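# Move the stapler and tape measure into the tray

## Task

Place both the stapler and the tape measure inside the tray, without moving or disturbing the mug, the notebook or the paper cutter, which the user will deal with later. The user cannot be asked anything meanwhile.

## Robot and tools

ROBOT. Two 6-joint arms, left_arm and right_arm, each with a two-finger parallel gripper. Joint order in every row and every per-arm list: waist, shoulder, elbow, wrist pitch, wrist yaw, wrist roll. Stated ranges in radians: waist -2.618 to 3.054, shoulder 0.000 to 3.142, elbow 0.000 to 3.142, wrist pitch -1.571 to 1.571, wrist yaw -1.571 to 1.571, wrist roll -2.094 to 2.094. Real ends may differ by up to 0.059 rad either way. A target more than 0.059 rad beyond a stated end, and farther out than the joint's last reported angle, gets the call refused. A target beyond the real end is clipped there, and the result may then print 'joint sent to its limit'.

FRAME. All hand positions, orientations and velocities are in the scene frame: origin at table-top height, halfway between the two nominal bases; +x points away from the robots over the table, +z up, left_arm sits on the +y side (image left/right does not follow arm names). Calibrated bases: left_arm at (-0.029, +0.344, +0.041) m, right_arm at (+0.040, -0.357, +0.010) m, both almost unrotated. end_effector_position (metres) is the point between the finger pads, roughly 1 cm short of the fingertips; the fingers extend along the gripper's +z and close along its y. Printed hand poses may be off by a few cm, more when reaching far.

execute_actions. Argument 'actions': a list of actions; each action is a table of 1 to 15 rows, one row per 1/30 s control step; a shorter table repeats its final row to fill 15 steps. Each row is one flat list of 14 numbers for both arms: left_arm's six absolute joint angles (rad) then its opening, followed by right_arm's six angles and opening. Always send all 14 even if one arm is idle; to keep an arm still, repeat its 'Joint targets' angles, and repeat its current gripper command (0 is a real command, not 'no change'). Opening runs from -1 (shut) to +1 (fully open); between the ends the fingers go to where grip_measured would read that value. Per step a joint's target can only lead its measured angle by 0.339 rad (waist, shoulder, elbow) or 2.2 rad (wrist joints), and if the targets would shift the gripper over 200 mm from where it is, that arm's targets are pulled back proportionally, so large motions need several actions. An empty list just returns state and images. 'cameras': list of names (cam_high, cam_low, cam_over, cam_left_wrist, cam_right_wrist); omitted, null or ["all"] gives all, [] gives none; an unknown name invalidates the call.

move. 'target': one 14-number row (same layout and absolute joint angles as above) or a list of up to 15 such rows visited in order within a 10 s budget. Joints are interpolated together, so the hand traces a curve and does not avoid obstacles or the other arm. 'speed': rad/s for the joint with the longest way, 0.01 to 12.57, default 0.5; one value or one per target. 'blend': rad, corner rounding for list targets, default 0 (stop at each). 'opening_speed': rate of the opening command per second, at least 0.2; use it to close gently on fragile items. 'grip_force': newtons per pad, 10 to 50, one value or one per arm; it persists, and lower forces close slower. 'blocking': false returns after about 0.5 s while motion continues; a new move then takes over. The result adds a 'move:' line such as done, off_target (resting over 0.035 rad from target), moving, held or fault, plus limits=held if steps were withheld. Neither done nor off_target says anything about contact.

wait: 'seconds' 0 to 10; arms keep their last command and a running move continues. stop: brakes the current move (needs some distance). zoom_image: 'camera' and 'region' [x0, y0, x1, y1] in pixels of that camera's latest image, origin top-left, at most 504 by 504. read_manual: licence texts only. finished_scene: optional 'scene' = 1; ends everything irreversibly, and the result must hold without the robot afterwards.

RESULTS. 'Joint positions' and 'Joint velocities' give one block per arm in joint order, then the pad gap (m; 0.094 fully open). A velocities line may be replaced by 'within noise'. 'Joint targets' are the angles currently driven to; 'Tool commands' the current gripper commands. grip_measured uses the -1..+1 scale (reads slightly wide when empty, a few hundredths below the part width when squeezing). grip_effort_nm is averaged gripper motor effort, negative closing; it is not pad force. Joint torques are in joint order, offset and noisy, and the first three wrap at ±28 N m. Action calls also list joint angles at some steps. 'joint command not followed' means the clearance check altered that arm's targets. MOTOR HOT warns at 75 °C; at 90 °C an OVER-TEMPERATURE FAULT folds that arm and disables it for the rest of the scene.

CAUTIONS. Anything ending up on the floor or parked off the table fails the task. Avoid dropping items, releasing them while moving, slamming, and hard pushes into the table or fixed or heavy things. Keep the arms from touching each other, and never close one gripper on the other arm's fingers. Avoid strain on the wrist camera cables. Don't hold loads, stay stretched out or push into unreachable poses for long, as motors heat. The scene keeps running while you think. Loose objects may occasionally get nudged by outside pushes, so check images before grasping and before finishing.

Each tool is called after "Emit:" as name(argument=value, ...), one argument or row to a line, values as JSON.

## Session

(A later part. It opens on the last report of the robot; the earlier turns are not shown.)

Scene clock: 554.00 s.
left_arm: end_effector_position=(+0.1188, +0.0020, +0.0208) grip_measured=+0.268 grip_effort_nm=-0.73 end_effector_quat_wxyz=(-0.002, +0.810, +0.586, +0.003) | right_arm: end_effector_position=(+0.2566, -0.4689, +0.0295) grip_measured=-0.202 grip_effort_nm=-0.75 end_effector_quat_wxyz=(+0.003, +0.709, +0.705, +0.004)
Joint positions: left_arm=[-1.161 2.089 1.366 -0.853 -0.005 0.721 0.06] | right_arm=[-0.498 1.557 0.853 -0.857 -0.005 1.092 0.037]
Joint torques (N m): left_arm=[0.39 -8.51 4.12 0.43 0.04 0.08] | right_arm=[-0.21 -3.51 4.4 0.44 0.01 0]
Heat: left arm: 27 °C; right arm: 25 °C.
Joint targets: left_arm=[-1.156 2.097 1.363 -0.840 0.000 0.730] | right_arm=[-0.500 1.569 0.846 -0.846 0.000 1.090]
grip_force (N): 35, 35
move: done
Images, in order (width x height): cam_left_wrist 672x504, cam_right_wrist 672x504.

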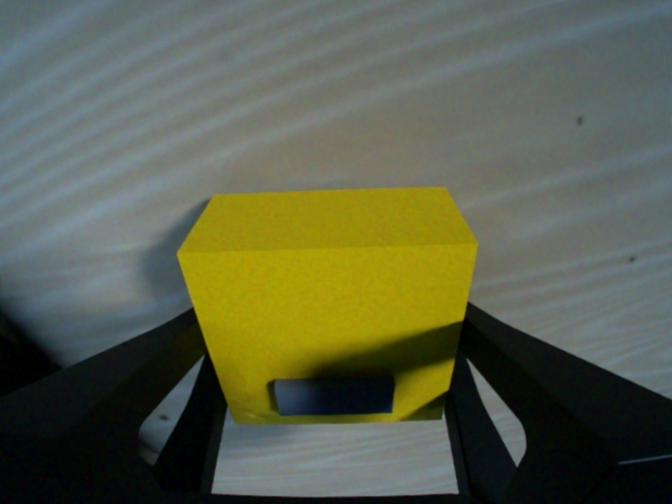

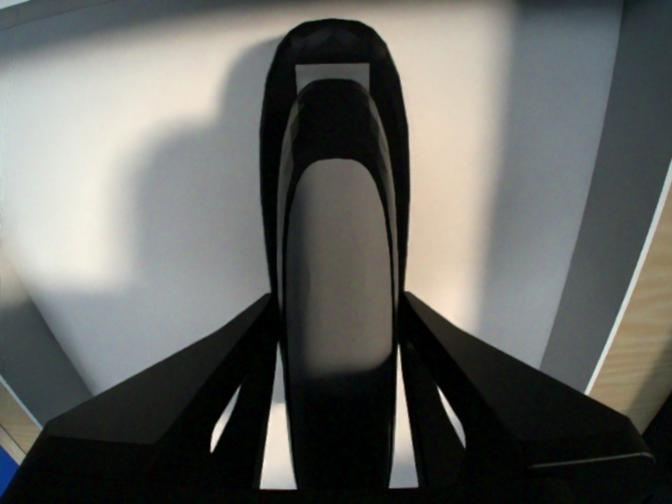

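Emit:
move(
  target=[-1.156, 2.103, 1.353, -0.825, 0, 0.73, 0.1, -0.5, 1.5755, 0.835, -0.824, 0, 1.09, -0.6],
  speed=0.07,
  cameras=[],
)

Emit:
wait(
  seconds=0.1,
  cameras=["cam_left_wrist", "cam_right_wrist"],
)

Scene clock: 563.80 s.
left_arm: end_effector_position=(+0.1185, +0.0027, +0.0172) grip_measured=+0.268 grip_effort_nm=-0.73 end_effector_quat_wxyz=(-0.003, +0.810, +0.586, +0.003) | right_arm: end_effector_position=(+0.2574, -0.4693, +0.0257) grip_measured=-0.202 grip_effort_nm=-0.75 end_effector_quat_wxyz=(+0.006, +0.709, +0.705, +0.005)
Joint positions: left_arm=[-1.161 2.094 1.357 -0.841 -0.005 0.721 0.06] | right_arm=[-0.498 1.564 0.842 -0.836 -0.005 1.092 0.037]
Joint torques (N m): left_arm=[0.38 -8.38 3.96 0.48 0.08 0.1] | right_arm=[-0.21 -3.52 4.34 0.45 0.01 0]
Heat: left arm: 27 °C; right arm: 25 °C.
Joint targets: left_arm=[-1.156 2.103 1.353 -0.825 0.000 0.730] | right_arm=[-0.500 1.575 0.835 -0.824 0.000 1.090]
grip_force (N): 35, 35
move: done
No camera images: "cameras" was empty.

Scene clock: 563.90 s.
left_arm: end_effector_position=(+0.1185, +0.0027, +0.0172) grip_measured=+0.268 grip_effort_nm=-0.73 end_effector_quat_wxyz=(-0.003, +0.810, +0.586, +0.003) | right_arm: end_effector_position=(+0.2574, -0.4693, +0.0257) grip_measured=-0.202 grip_effort_nm=-0.75 end_effector_quat_wxyz=(+0.006, +0.709, +0.705, +0.005)
Joint positions: left_arm=[-1.161 2.094 1.357 -0.841 -0.005 0.721 0.06] | right_arm=[-0.498 1.564 0.842 -0.836 -0.005 1.092 0.037]
Joint torques (N m): left_arm=[0.38 -8.5 3.92 0.48 0.06 0.1] | right_arm=[-0.24 -3.52 4.33 0.46 0.02 0]
Heat: left arm: 27 °C; right arm: 25 °C.
Joint targets: left_arm=[-1.156 2.103 1.353 -0.825 0.000 0.730] | right_arm=[-0.500 1.575 0.835 -0.824 0.000 1.090]
Tool commands: left_gripper/opening=+0.1 right_gripper/opening=-0.6
grip_force (N): 35, 35
wait: 0.10 s; no rest
Images, in order (width x height): cam_left_wrist 672x504, cam_right_wrist 672x504.

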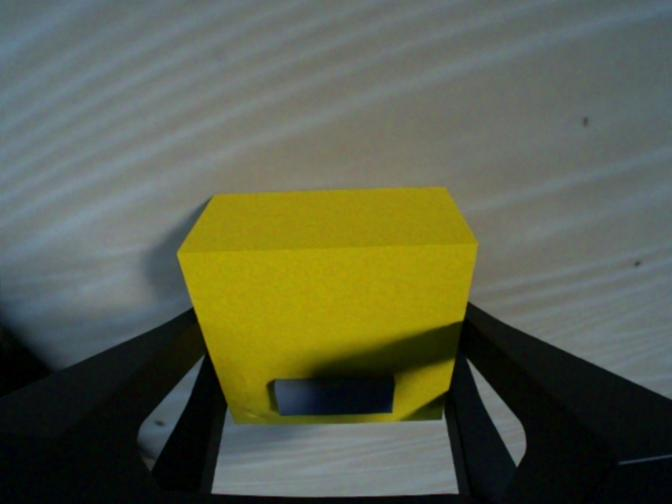

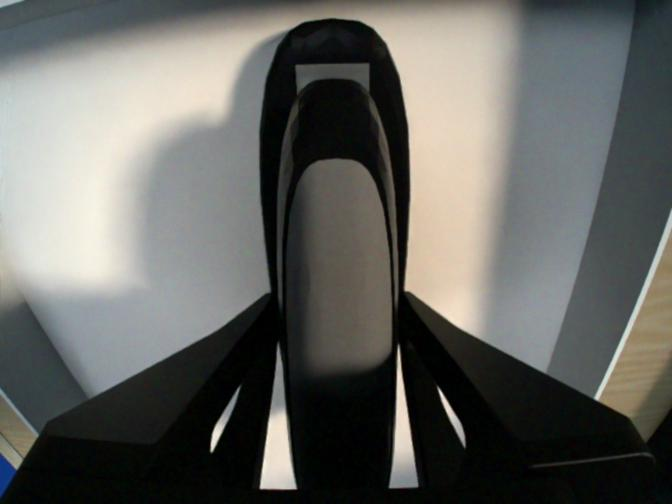

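Emit:
move(
  target=[-1.156, 2.108, 1.345, -0.812, 0, 0.73, 0.1, -0.5, 1.581, 0.825, -0.804, 0, 1.09, -0.6],
  speed=0.07,
  cameras=["cam_left_wrist", "cam_right_wrist"],
)

Scene clock: 571.87 s.
left_arm: end_effector_position=(+0.1184, +0.0028, +0.0169) grip_measured=+0.268 grip_effort_nm=-0.73 end_effector_quat_wxyz=(-0.003, +0.810, +0.586, +0.003) | right_arm: end_effector_position=(+0.2578, -0.4696, +0.0228) grip_measured=-0.202 grip_effort_nm=-0.75 end_effector_quat_wxyz=(+0.007, +0.709, +0.705, +0.005)
Joint positions: left_arm=[-1.161 2.094 1.355 -0.839 -0.005 0.721 0.06] | right_arm=[-0.498 1.568 0.833 -0.819 -0.005 1.092 0.037]
Joint torques (N m): left_arm=[0.38 -8.13 3.38 0.63 0.05 0.08] | right_arm=[-0.23 -3.44 4.23 0.52 0.02 0]
Heat: left arm: 27 °C; right arm: 25 °C.
Joint targets: left_arm=[-1.156 2.108 1.345 -0.812 0.000 0.730] | right_arm=[-0.500 1.581 0.825 -0.804 0.000 1.090]
grip_force (N): 35, 35
move: done
Images, in order (width x height): cam_left_wrist 672x504, cam_right_wrist 672x504.

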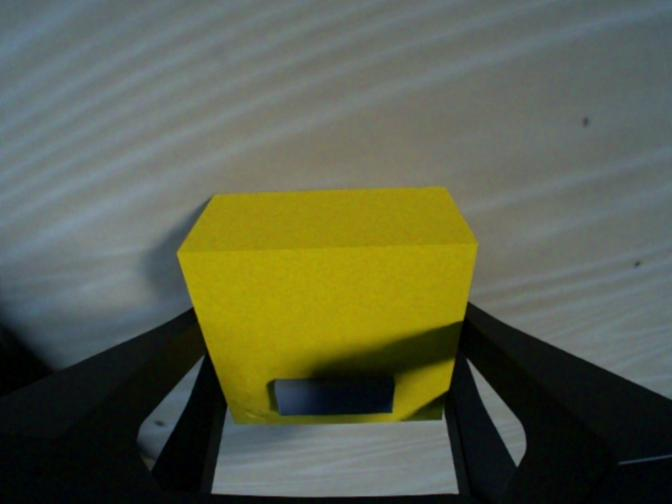

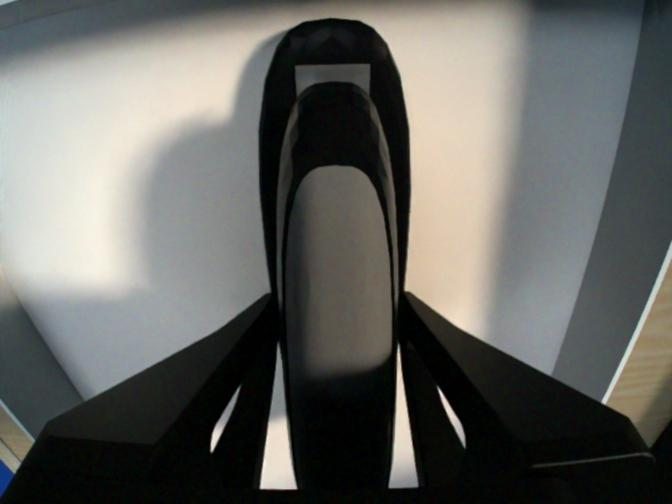

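Emit:
move(
  target=[
    [-1.156, 2.1, 1.357, -0.83, 0, 0.73, 0.6, -0.5, 1.577, 0.832, -0.815, 0, 1.09, 0.2],
    [-1.156, 1.992, 1.551, -1.13, 0, 0.73, 0.6, -0.5, 1.463, 1.14, -1.248, 0, 1.09, 0.2],
    [-0.3, 1.483, 1.034, -1.122, 0, 0.0, 0.6, 1.348, 1.328, 1.351, -1.56, 0, 0.115, 0.2],
    [-0.3, 1.483, 1.034, -1.122, 0, 0.0, 0.6, 1.348, 1.94, 1.722, -1.35, 0, 0.115, 0.9],
  ],
  speed=[0.3, 0.4, 1.2, 0.7],
  blend=[0, 0.04, 0.05, 0],
)

Scene clock: 593.87 s.
left_arm: end_effector_position=(+0.2034, +0.2715, +0.1149) grip_measured=+0.598 grip_effort_nm=0.13 end_effector_quat_wxyz=(-0.010, +0.159, +0.987, +0.005) | right_arm: end_effector_position=(+0.1134, -0.0070, +0.1276) grip_measured=+0.898 grip_effort_nm=0.08 end_effector_quat_wxyz=(-0.011, -0.580, +0.814, -0.007)
Joint positions: left_arm=[-0.304 1.509 1.039 -1.124 -0.007 0.007 0.075] | right_arm=[1.344 1.927 1.694 -1.363 -0.005 0.12 0.089]
Joint torques (N m): left_arm=[0.42 -7.12 4.12 0.31 0.06 -0.06] | right_arm=[0.31 -6.56 7.87 0.38 0.01 -0.03]
Heat: left arm: 27 °C; right arm: 25 °C.
Joint targets: left_arm=[-0.300 1.483 1.034 -1.122 0.000 0.000] | right_arm=[1.348 1.940 1.722 -1.350 0.000 0.115]
grip_force (N): 35, 35
move: done

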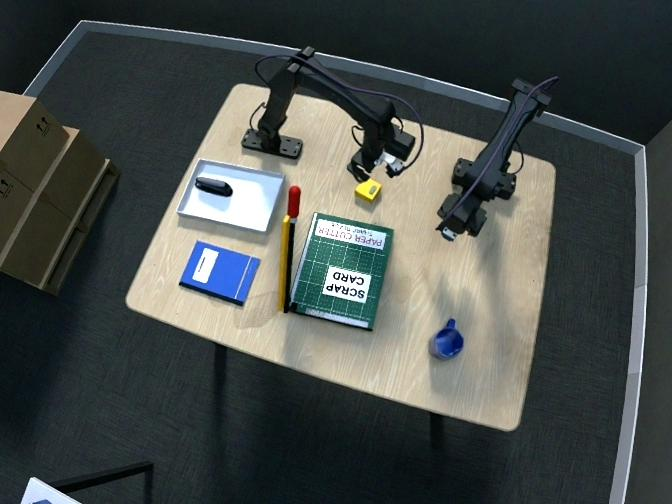

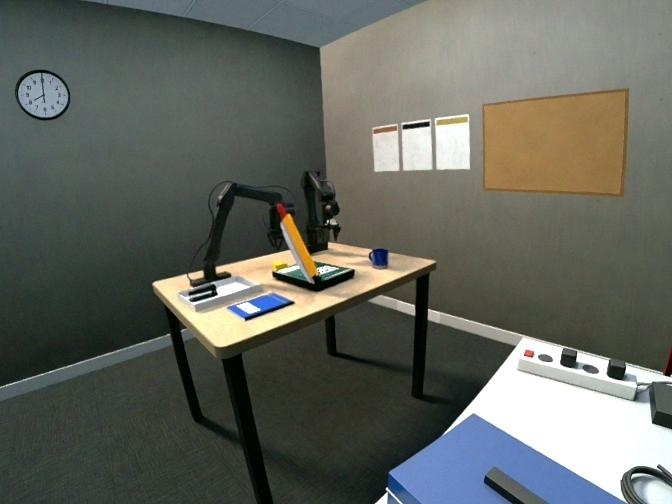

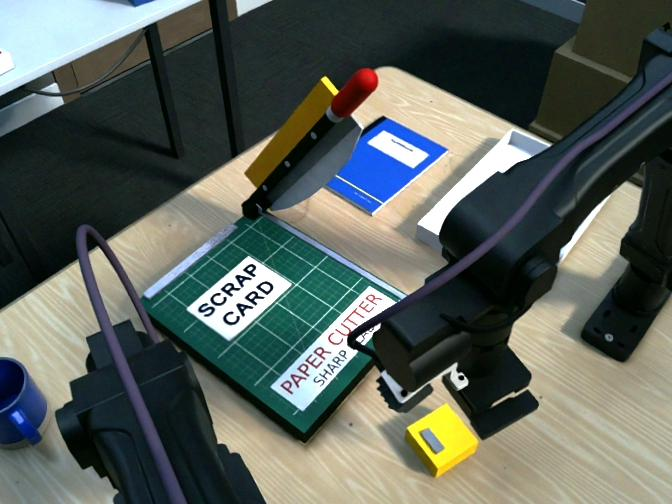

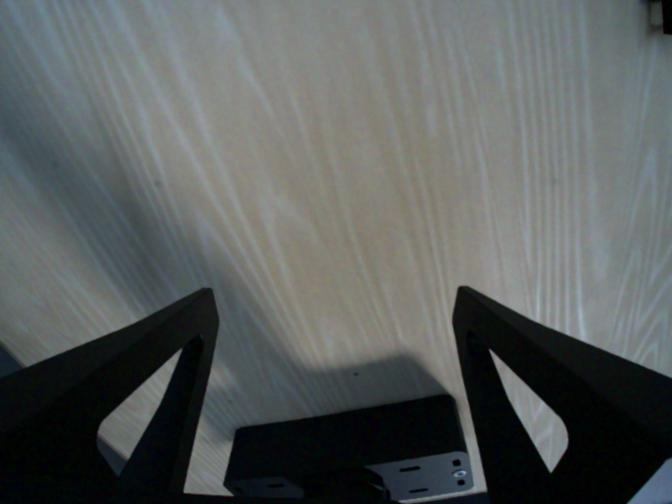

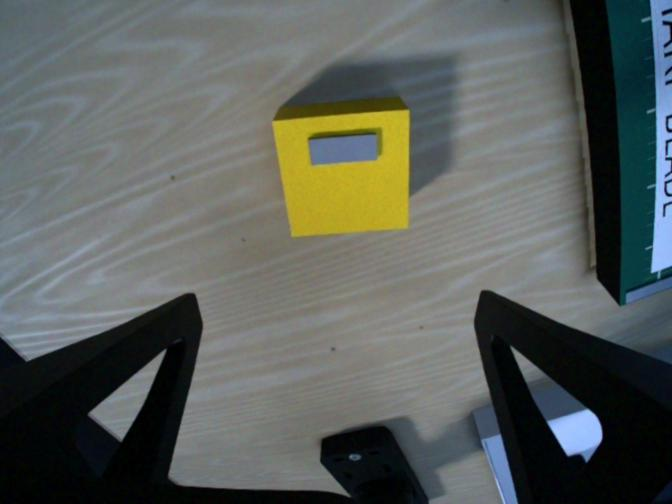

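Emit:
move(
  target=[-0.3, 1.483, 1.034, -1.122, 0, 0.0, 0.6, 1.325, 2.021, 1.359, -0.928, 0, 0.03, 0.9],
  speed=0.4,
  cameras=["cam_right_wrist"],
)

Scene clock: 644.37 s.
left_arm: end_effector_position=(+0.2034, +0.2715, +0.1149) grip_measured=+0.598 grip_effort_nm=0.13 end_effector_quat_wxyz=(-0.010, +0.159, +0.987, +0.005) | right_arm: end_effector_position=(+0.1185, -0.0054, +0.0209) grip_measured=+0.898 grip_effort_nm=0.08 end_effector_quat_wxyz=(-0.005, -0.609, +0.793, -0.001)
Joint positions: left_arm=[-0.304 1.509 1.039 -1.124 -0.007 0.007 0.075] | right_arm=[1.331 2.003 1.366 -0.944 -0.005 0.036 0.089]
Joint torques (N m): left_arm=[0.31 -7.13 4.07 0.28 0.07 -0.09] | right_arm=[-0.57 -6.35 4.51 0.45 0.02 -0.04]
Heat: left arm: 27 °C; right arm: 28 °C.
Joint targets: left_arm=[-0.300 1.483 1.034 -1.122 0.000 0.000] | right_arm=[1.325 2.021 1.359 -0.928 0.000 0.030]
grip_force (N): 35, 35
move: done
Images, in order (width x height): cam_right_wrist 672x504.

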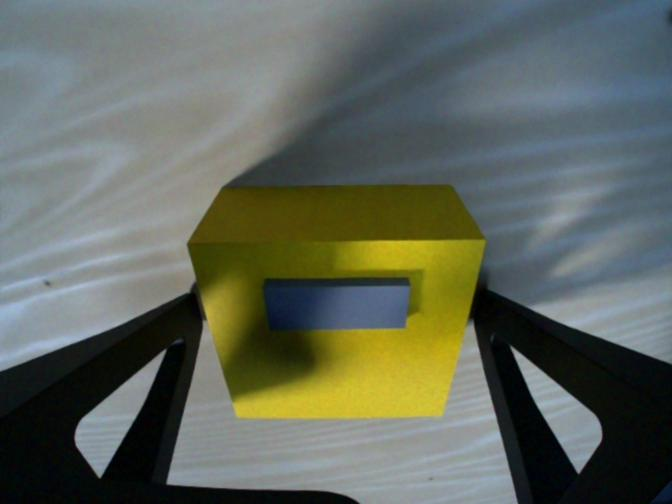

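Emit:
move(
  target=[
    [-0.3, 1.483, 1.034, -1.122, 0, 0.0, 0.6, 1.328, 2.015, 1.362, -0.935, 0, 0.033, 0.1],
    [-0.3, 1.483, 1.034, -1.122, 0, 0.0, 0.6, 1.328, 1.94, 1.71, -1.34, 0, 0.033, 0.1],
    [-0.3, 1.483, 1.034, -1.122, 0, 0.0, 0.6, 1.328, 1.328, 1.351, -1.56, 0, 0.033, 0.1],
    [-0.3, 1.483, 1.034, -1.122, 0, 0.0, 0.6, 0.027, 1.355, 1.051, -1.266, 0, 1.635, 0.1],
  ],
  speed=[0.2, 0.5, 0.9, 1.0],
  blend=[0, 0.06, 0.06, 0],
)

Scene clock: 686.83 s.
left_arm: end_effector_position=(+0.2034, +0.2715, +0.1149) grip_measured=+0.598 grip_effort_nm=0.13 end_effector_quat_wxyz=(-0.010, +0.159, +0.987, +0.005) | right_arm: end_effector_position=(+0.2552, -0.3454, +0.1240) grip_measured=+0.258 grip_effort_nm=-0.75 end_effector_quat_wxyz=(+0.002, +0.709, +0.705, +0.006)
Joint positions: left_arm=[-0.304 1.509 1.039 -1.124 -0.007 0.007 0.075] | right_arm=[0.031 1.346 1.059 -1.272 -0.005 1.623 0.059]
Joint velocities: left_arm=[-0.002 -0.007 -0.022 0.037 0.066 0.154 0] | right_arm=[within noise]
Joint torques (N m): left_arm=[0.32 -6.94 4.15 0.33 0.08 -0.06] | right_arm=[-0.43 -2.62 4.89 0.39 0.02 0.12]
Heat: left arm: 28 °C; right arm: 25 °C.
Joint targets: left_arm=[-0.300 1.483 1.034 -1.122 0.000 0.000] | right_arm=[0.027 1.355 1.051 -1.266 0.000 1.635]
grip_force (N): 35, 35
move: done

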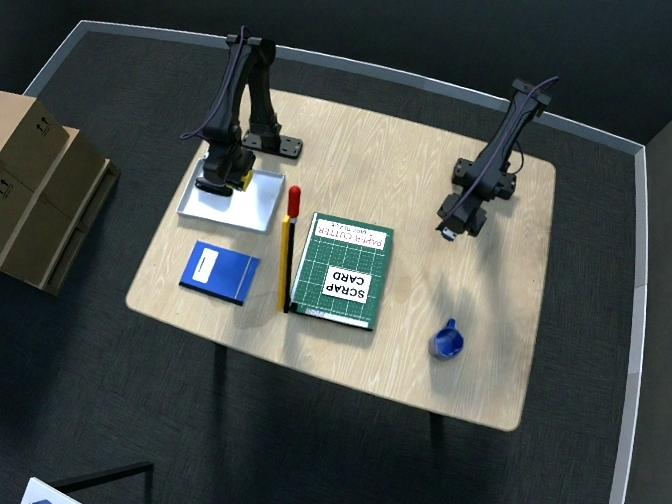

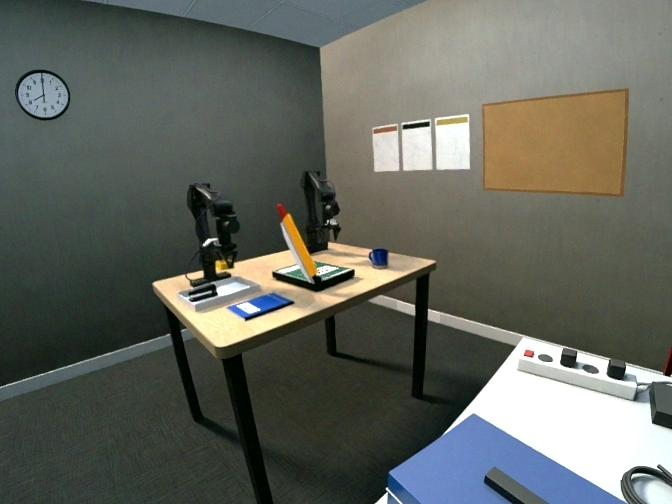

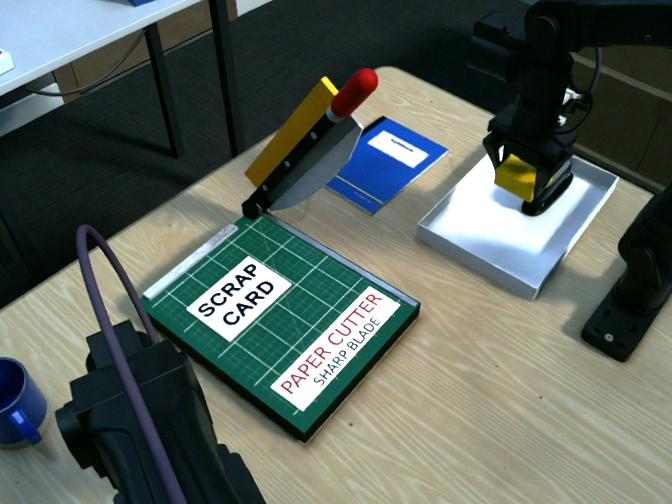

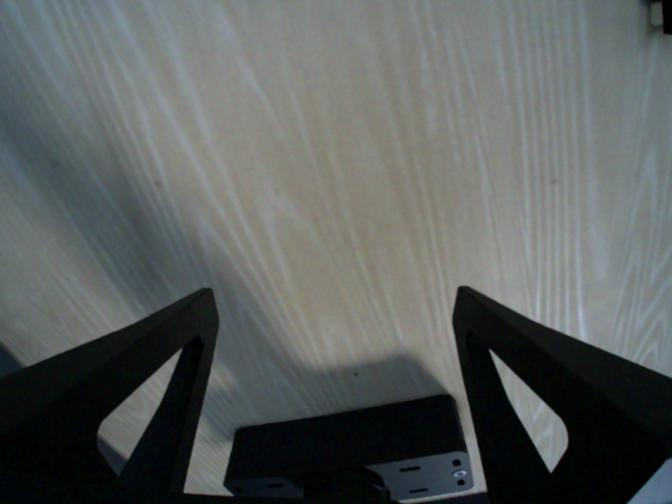

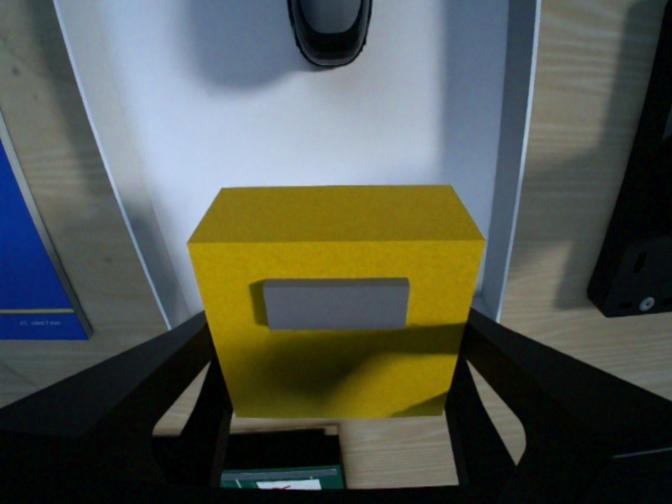

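Emit:
move(
  target=[
    [-0.3, 1.483, 1.034, -1.122, 0, 0.0, 0.6, 0.027, 1.444, 0.78, -0.91, 0, 1.635, 0.1],
    [-0.3, 1.483, 1.034, -1.122, 0, 0.0, 0.6, 0.027, 1.471, 0.744, -0.852, 0, 1.635, 0.1],
  ],
  speed=[0.4, 0.1],
  blend=[0.02, 0],
  cameras=["cam_right_wrist"],
)

Scene clock: 714.07 s.
left_arm: end_effector_position=(+0.2034, +0.2715, +0.1149) grip_measured=+0.598 grip_effort_nm=0.13 end_effector_quat_wxyz=(-0.010, +0.159, +0.987, +0.005) | right_arm: end_effector_position=(+0.2561, -0.3454, +0.0271) grip_measured=+0.258 grip_effort_nm=-0.75 end_effector_quat_wxyz=(-0.001, +0.710, +0.704, +0.003)
Joint positions: left_arm=[-0.304 1.509 1.039 -1.124 -0.007 0.007 0.075] | right_arm=[0.031 1.46 0.752 -0.859 -0.005 1.624 0.059]
Joint torques (N m): left_arm=[0.31 -7.06 4.11 0.33 0.09 -0.06] | right_arm=[-0.42 -2.84 4.29 0.39 0.01 0.12]
Heat: left arm: 28 °C; right arm: 25 °C.
Joint targets: left_arm=[-0.300 1.483 1.034 -1.122 0.000 0.000] | right_arm=[0.027 1.471 0.744 -0.852 0.000 1.635]
grip_force (N): 35, 35
move: done
Images, in order (width x height): cam_right_wrist 672x504.

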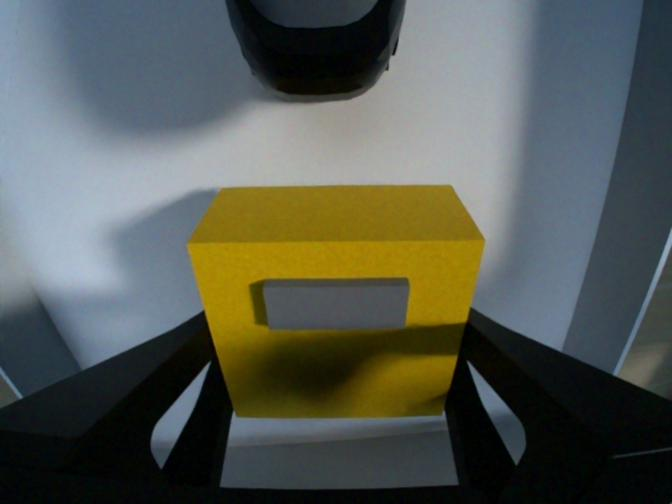

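Emit:
move(
  target=[-0.3, 1.483, 1.034, -1.122, 0, 0.0, 0.6, 0.027, 1.481, 0.730, -0.828, 0, 1.635, 0.1],
  speed=0.07,
  cameras=["cam_right_wrist"],
)

Scene clock: 721.13 s.
left_arm: end_effector_position=(+0.2034, +0.2715, +0.1149) grip_measured=+0.598 grip_effort_nm=0.13 end_effector_quat_wxyz=(-0.010, +0.159, +0.987, +0.005) | right_arm: end_effector_position=(+0.2561, -0.3454, +0.0222) grip_measured=+0.258 grip_effort_nm=-0.75 end_effector_quat_wxyz=(+0.000, +0.710, +0.704, +0.003)
Joint positions: left_arm=[-0.304 1.509 1.039 -1.124 -0.007 0.007 0.075] | right_arm=[0.031 1.47 0.738 -0.835 -0.005 1.624 0.059]
Joint torques (N m): left_arm=[0.29 -7.19 4.23 0.32 0.07 -0.05] | right_arm=[-0.43 -2.81 4.19 0.39 0.02 0.12]
Heat: left arm: 28 °C; right arm: 26 °C.
Joint targets: left_arm=[-0.300 1.483 1.034 -1.122 0.000 0.000] | right_arm=[0.027 1.481 0.730 -0.828 0.000 1.635]
grip_force (N): 35, 35
move: done
Images, in order (width x height): cam_right_wrist 672x504.

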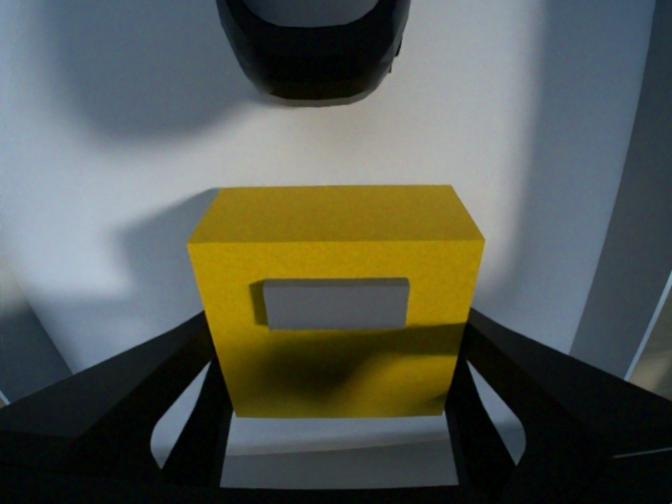

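Slightly further, then release and withdraw.

Emit:
move(
  target=[-0.3, 1.483, 1.034, -1.122, 0, 0.0, 0.6, 0.027, 1.489, 0.718, -0.808, 0, 1.635, 0.1],
  speed=0.07,
  cameras=["cam_right_wrist"],
)

Scene clock: 726.47 s.
left_arm: end_effector_position=(+0.2034, +0.2715, +0.1149) grip_measured=+0.598 grip_effort_nm=0.13 end_effector_quat_wxyz=(-0.010, +0.159, +0.987, +0.005) | right_arm: end_effector_position=(+0.2561, -0.3454, +0.0202) grip_measured=+0.258 grip_effort_nm=-0.75 end_effector_quat_wxyz=(+0.000, +0.710, +0.704, +0.004)
Joint positions: left_arm=[-0.304 1.509 1.039 -1.124 -0.007 0.007 0.075] | right_arm=[0.031 1.473 0.732 -0.824 -0.005 1.624 0.059]
Joint torques (N m): left_arm=[0.24 -7.1 4.21 0.33 0.07 -0.09] | right_arm=[-0.43 -2.48 3.75 0.5 0.02 0.11]
Heat: left arm: 28 °C; right arm: 25 °C.
Joint targets: left_arm=[-0.300 1.483 1.034 -1.122 0.000 0.000] | right_arm=[0.027 1.489 0.718 -0.808 0.000 1.635]
grip_force (N): 35, 35
move: done
Images, in order (width x height): cam_right_wrist 672x504.

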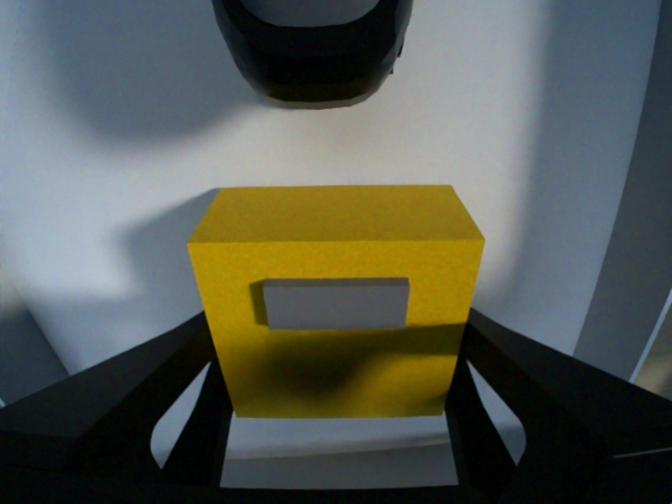

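Emit:
move(
  target=[
    [-0.3, 1.483, 1.034, -1.122, 0, 0.0, 0.6, 0.027, 1.482, 0.725, -0.818, 0, 1.635, 0.55],
    [-0.3, 1.483, 1.034, -1.122, 0, 0.0, 0.6, 0.027, 1.355, 1.051, -1.266, 0, 1.635, 0.55],
  ],
  speed=[0.2, 0.4],
  cameras=["cam_right_wrist","cam_over","cam_high"],
)

Scene clock: 735.93 s.
left_arm: end_effector_position=(+0.2034, +0.2715, +0.1149) grip_measured=+0.598 grip_effort_nm=0.13 end_effector_quat_wxyz=(-0.010, +0.159, +0.987, +0.005) | right_arm: end_effector_position=(+0.2525, -0.3456, +0.1103) grip_measured=+0.549 grip_effort_nm=0.08 end_effector_quat_wxyz=(-0.010, +0.710, +0.704, -0.008)
Joint positions: left_arm=[-0.304 1.509 1.039 -1.124 -0.007 0.007 0.075] | right_arm=[0.031 1.376 1.027 -1.247 -0.005 1.624 0.073]
Joint torques (N m): left_arm=[0.4 -7.19 4.21 0.32 0.09 -0.07] | right_arm=[-0.42 -4.89 7.43 0.03 0.02 0.11]
Heat: left arm: 28 °C; right arm: 25 °C.
Joint targets: left_arm=[-0.300 1.483 1.034 -1.122 0.000 0.000] | right_arm=[0.027 1.355 1.051 -1.266 0.000 1.635]
grip_force (N): 35, 35
move: done
Images, in order (width x height): cam_high 672x504, cam_over 672x504, cam_right_wrist 672x504.

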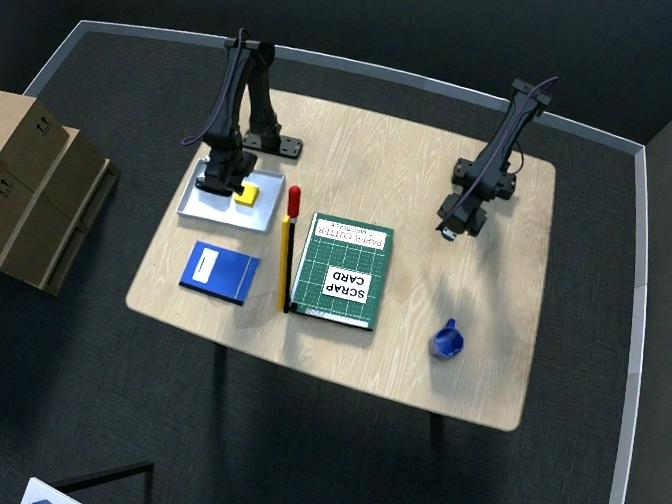

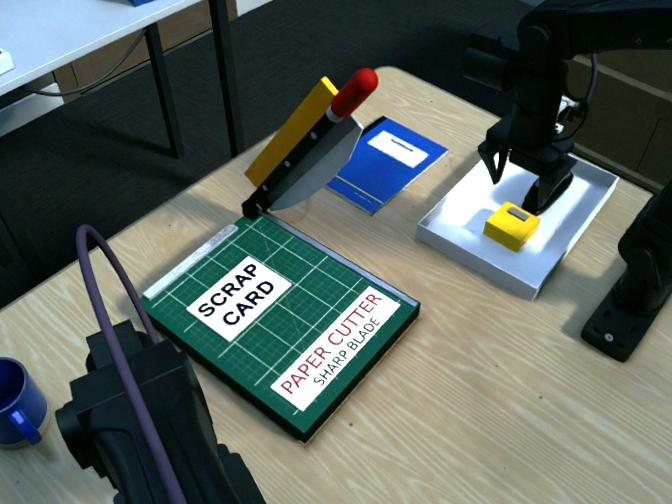

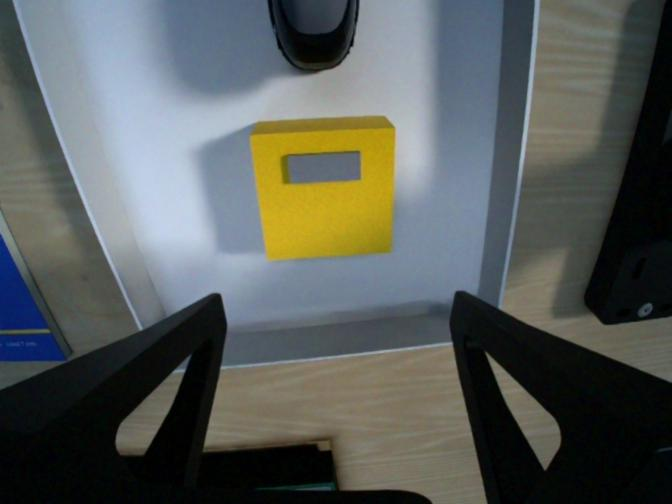

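Both items are in the tray, and nothing else was moved.

Emit:
finished_scene(
)

The scene is finished: the task was done.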